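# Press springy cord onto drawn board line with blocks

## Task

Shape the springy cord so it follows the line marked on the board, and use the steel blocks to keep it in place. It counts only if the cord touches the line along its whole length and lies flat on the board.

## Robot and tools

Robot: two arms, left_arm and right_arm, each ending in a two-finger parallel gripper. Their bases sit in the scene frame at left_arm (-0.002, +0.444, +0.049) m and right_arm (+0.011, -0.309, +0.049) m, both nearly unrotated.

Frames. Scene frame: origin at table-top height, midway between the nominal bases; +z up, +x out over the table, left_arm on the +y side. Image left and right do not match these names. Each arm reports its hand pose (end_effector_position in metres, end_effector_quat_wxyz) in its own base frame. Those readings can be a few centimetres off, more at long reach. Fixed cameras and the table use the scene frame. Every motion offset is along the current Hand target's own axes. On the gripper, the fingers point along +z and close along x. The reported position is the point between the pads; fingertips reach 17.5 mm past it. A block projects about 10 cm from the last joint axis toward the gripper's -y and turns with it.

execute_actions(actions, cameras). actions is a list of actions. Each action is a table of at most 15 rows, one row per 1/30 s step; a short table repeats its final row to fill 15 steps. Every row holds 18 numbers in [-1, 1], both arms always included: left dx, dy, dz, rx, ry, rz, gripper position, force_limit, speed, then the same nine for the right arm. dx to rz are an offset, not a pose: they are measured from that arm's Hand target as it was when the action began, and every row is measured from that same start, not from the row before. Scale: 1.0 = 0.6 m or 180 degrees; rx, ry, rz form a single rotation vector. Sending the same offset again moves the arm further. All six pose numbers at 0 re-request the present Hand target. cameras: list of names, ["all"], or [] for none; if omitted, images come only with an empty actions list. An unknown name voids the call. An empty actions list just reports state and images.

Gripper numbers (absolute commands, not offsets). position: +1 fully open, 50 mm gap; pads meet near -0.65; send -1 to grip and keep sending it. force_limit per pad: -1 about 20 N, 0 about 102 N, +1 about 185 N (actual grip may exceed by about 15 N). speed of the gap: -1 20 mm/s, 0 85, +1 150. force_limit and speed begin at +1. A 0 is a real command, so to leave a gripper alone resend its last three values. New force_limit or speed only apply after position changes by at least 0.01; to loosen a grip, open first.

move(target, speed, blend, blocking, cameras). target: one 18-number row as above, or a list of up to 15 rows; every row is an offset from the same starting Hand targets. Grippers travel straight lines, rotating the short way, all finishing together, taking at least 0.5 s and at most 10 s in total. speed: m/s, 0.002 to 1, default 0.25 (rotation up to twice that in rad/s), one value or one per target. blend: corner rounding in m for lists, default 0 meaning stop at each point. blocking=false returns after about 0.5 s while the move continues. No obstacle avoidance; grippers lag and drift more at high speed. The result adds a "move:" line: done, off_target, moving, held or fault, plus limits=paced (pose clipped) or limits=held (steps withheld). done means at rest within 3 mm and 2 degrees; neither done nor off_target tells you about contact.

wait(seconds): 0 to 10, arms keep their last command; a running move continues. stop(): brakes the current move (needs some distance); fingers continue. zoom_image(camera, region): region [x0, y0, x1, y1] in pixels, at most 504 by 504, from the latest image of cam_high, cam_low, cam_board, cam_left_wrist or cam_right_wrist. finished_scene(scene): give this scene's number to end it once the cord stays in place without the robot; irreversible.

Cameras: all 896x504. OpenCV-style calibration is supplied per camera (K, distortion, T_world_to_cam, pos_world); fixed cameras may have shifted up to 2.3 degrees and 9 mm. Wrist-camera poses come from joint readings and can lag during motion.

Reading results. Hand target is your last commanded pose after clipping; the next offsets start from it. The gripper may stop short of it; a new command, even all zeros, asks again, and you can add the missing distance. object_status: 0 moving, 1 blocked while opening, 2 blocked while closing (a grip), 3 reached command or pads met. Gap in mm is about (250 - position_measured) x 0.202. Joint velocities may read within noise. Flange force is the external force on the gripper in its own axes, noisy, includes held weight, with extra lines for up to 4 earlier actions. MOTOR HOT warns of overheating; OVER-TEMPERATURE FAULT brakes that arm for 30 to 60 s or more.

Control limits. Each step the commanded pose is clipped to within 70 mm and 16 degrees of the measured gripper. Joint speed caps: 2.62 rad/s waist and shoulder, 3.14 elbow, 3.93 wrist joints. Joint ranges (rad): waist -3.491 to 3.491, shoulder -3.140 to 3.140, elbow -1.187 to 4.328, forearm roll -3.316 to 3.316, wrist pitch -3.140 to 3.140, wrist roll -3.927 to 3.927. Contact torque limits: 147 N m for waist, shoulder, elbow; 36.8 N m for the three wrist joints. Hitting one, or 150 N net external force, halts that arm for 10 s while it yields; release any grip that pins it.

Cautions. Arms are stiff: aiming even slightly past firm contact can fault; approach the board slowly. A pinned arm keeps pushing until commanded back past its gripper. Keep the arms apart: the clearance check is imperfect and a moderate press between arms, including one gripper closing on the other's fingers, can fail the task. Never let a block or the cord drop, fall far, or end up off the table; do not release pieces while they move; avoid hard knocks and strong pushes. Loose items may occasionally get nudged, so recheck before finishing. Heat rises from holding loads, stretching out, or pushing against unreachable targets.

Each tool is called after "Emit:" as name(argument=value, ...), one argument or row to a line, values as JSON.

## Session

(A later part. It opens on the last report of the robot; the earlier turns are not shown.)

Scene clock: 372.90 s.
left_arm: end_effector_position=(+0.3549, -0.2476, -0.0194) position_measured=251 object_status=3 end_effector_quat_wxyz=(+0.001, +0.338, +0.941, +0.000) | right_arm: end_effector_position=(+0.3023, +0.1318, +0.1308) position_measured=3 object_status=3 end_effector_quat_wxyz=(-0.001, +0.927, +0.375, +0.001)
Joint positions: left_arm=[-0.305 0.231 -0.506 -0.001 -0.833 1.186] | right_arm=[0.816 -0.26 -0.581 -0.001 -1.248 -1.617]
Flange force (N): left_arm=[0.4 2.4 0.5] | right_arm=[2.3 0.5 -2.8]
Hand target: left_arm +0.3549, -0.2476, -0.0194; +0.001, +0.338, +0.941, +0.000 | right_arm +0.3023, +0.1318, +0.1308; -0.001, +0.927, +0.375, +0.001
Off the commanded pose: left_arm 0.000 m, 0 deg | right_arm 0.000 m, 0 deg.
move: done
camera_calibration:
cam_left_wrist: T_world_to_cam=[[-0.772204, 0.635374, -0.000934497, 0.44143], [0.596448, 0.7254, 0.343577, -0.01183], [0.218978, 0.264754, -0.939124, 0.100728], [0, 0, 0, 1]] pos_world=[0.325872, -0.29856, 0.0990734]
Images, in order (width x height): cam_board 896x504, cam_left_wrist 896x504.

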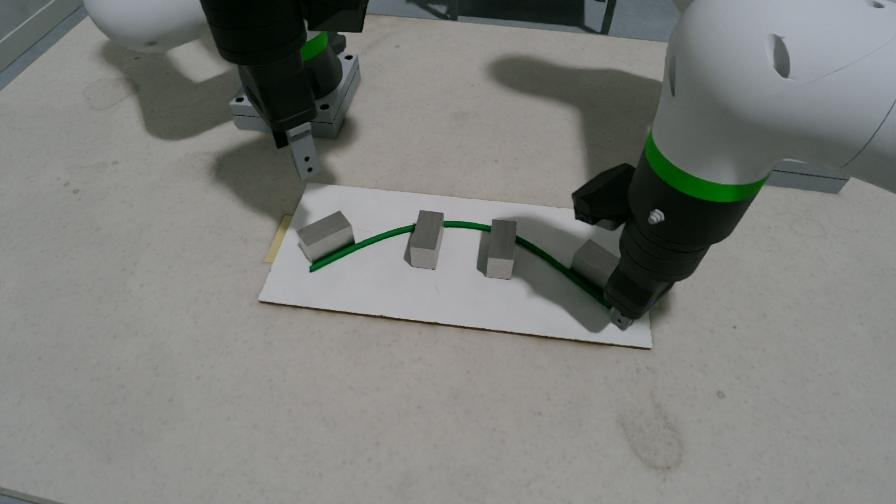

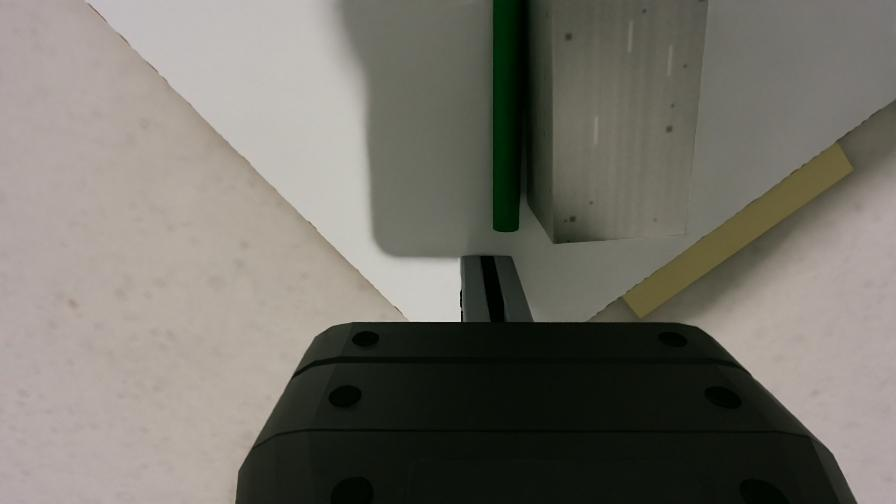

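Emit:
move(
  target=[0,-0.0168,0,0,0,0,-1,-0.8,0,0,0,0,0,0,0,1,-0.8,-0.8],
  speed=0.03,
  cameras=["cam_board","cam_left_wrist","cam_right_wrist"],
)

Emit:
zoom_image(
  camera="cam_board",
  region=[290, 190, 470, 290],
)

Scene clock: 378.00 s.
left_arm: end_effector_position=(+0.3484, -0.2554, -0.0194) position_measured=251 object_status=3 end_effector_quat_wxyz=(+0.001, +0.338, +0.941, +0.000) | right_arm: end_effector_position=(+0.3023, +0.1318, +0.1308) position_measured=3 object_status=3 end_effector_quat_wxyz=(-0.001, +0.927, +0.375, +0.001)
Joint positions: left_arm=[-0.327 0.23 -0.508 -0.001 -0.832 1.209] | right_arm=[0.816 -0.26 -0.581 -0.001 -1.248 -1.617]
Flange force (N): left_arm=[0.1 2.5 0.6] | right_arm=[1.8 0.5 -3.1]
Hand target: left_arm +0.3485, -0.2554, -0.0194; +0.001, +0.338, +0.941, +0.000 | right_arm +0.3023, +0.1318, +0.1308; -0.001, +0.927, +0.375, +0.001
Off the commanded pose: left_arm 0.000 m, 0 deg | right_arm 0.000 m, 0 deg.
move: done
camera_calibration:
cam_left_wrist: T_world_to_cam=[[-0.772244, 0.635325, -0.000943812, 0.441442], [0.596428, 0.725475, 0.343452, -0.00231256], [0.218888, 0.264666, -0.93917, 0.104201], [0, 0, 0, 1]] pos_world=[0.319472, -0.30636, 0.099073]
cam_right_wrist: T_world_to_cam=[[0.705274, 0.708831, 0.0121122, -0.299818], [0.657195, -0.660114, 0.363791, -0.149336], [0.265862, -0.248613, -0.931402, 0.204658], [0, 0, 0, 1]] pos_world=[0.255186, 0.164822, 0.248577]
Images, in order (width x height): cam_board 896x504, cam_left_wrist 896x504, cam_right_wrist 896x504.

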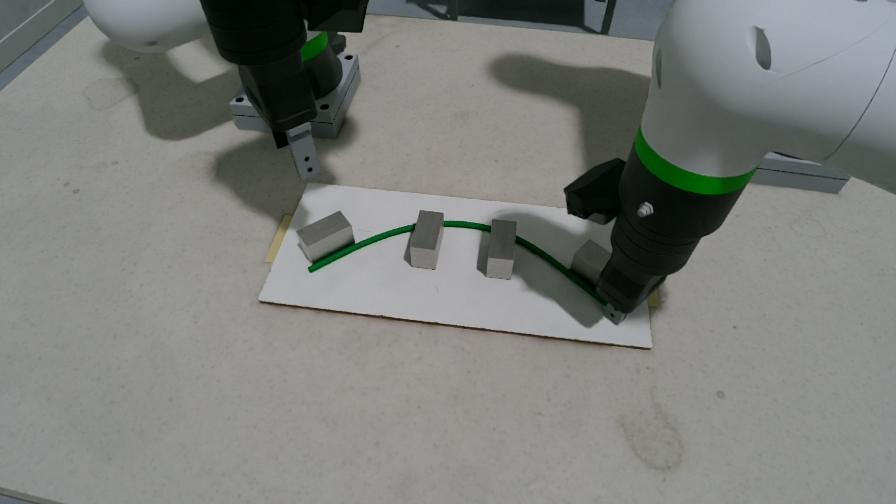

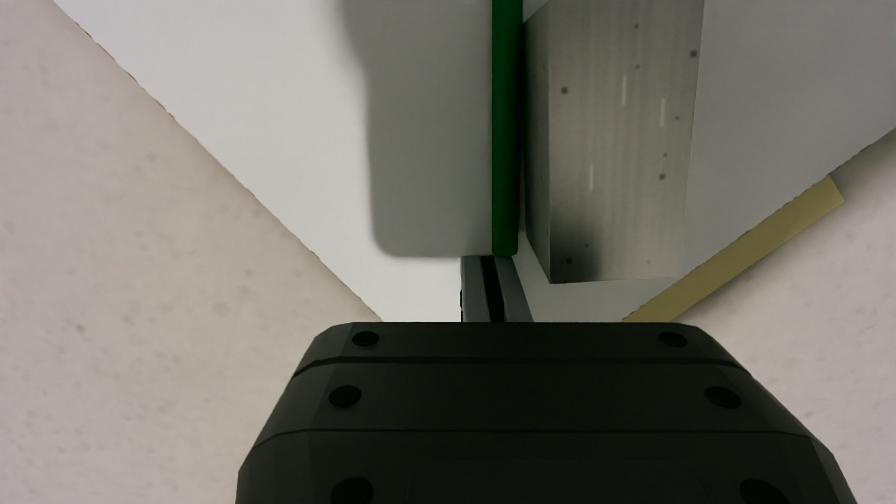

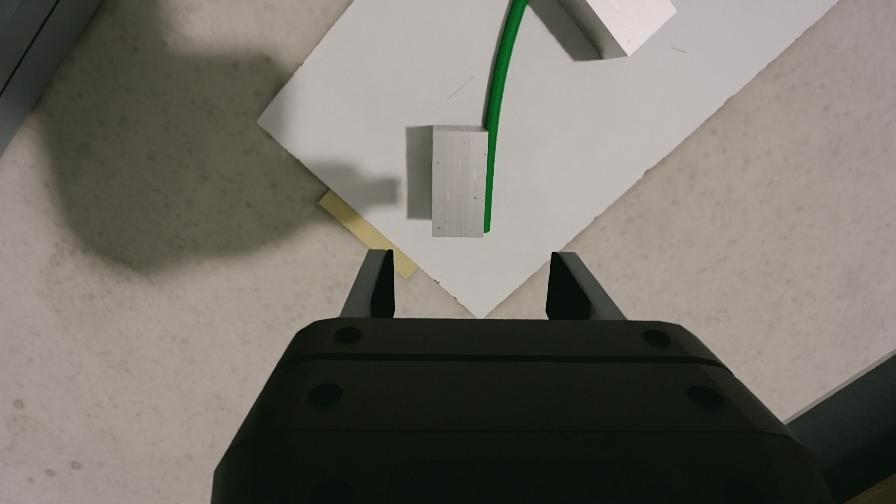

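Scaled by 2.800 from the camera's 896x504 image, which has a finer 1280x720 frame.

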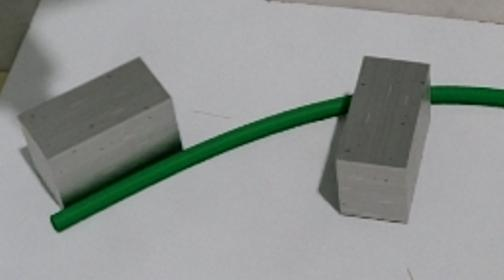

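Good. Retreat and check.

Emit:
move(
  target=[
    [0,0.03,0,0,0,0,-1,-0.8,0,0,0,0,0,0,0,1,-0.8,-0.8],
    [0,0.03,-0.25,0,0,0,-1,-0.8,0,0,0,0,0,0,0,1,-0.8,-0.8],
    [0.1,0.25,-0.25,0,0,0,-1,-0.8,0,0,0,0,0,0,0,1,-0.8,-0.8],
  ],
  speed=[0.08,0.25,0.3],
  cameras=["cam_board"],
)

Emit:
zoom_image(
  camera="cam_board",
  region=[450, 200, 640, 320],
)

Scene clock: 383.40 s.
left_arm: end_effector_position=(+0.3974, -0.1016, +0.1307) position_measured=251 object_status=3 end_effector_quat_wxyz=(+0.001, +0.338, +0.941, +0.000) | right_arm: end_effector_position=(+0.3023, +0.1318, +0.1308) position_measured=3 object_status=3 end_effector_quat_wxyz=(-0.001, +0.927, +0.375, +0.001)
Joint positions: left_arm=[0.072 -0.036 -0.391 0 -1.214 0.808] | right_arm=[0.816 -0.26 -0.581 -0.001 -1.248 -1.617]
Flange force (N): left_arm=[-1.6 2.5 0.4] | right_arm=[2.0 0.2 -3.0]
Hand target: left_arm +0.3974, -0.1015, +0.1307; +0.001, +0.338, +0.941, +0.000 | right_arm +0.3023, +0.1318, +0.1308; -0.001, +0.927, +0.375, +0.001
Off the commanded pose: left_arm 0.000 m, 0 deg | right_arm 0.000 m, 0 deg.
move: done
Images, in order (width x height): cam_board 896x504.

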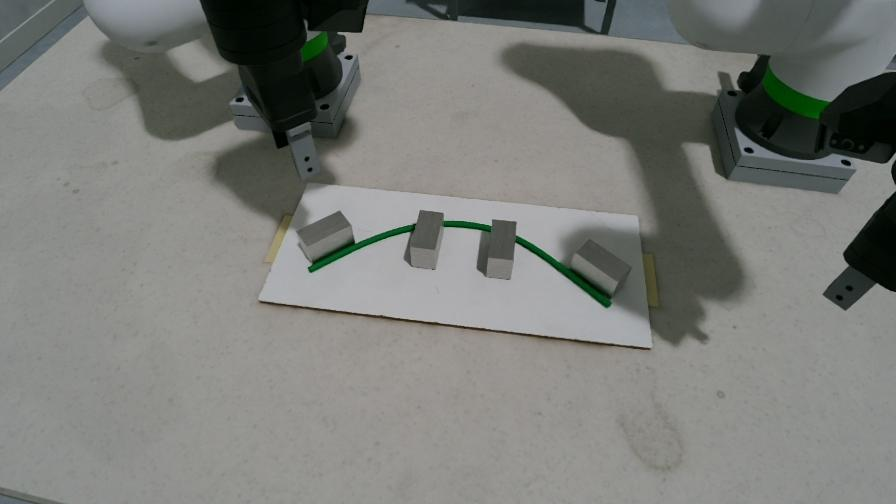

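Scaled by 2.653 from the camera's 896x504 image, which has a finer 1280x720 frame.

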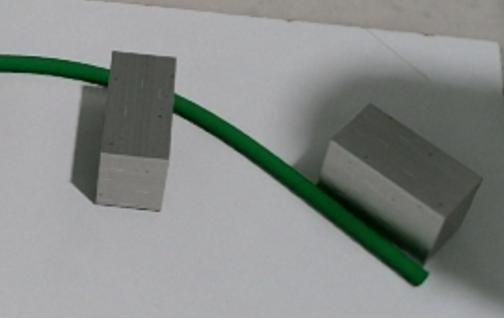

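Emit:
finished_scene(
  scene=1,
)

The scene is finished: the task was done.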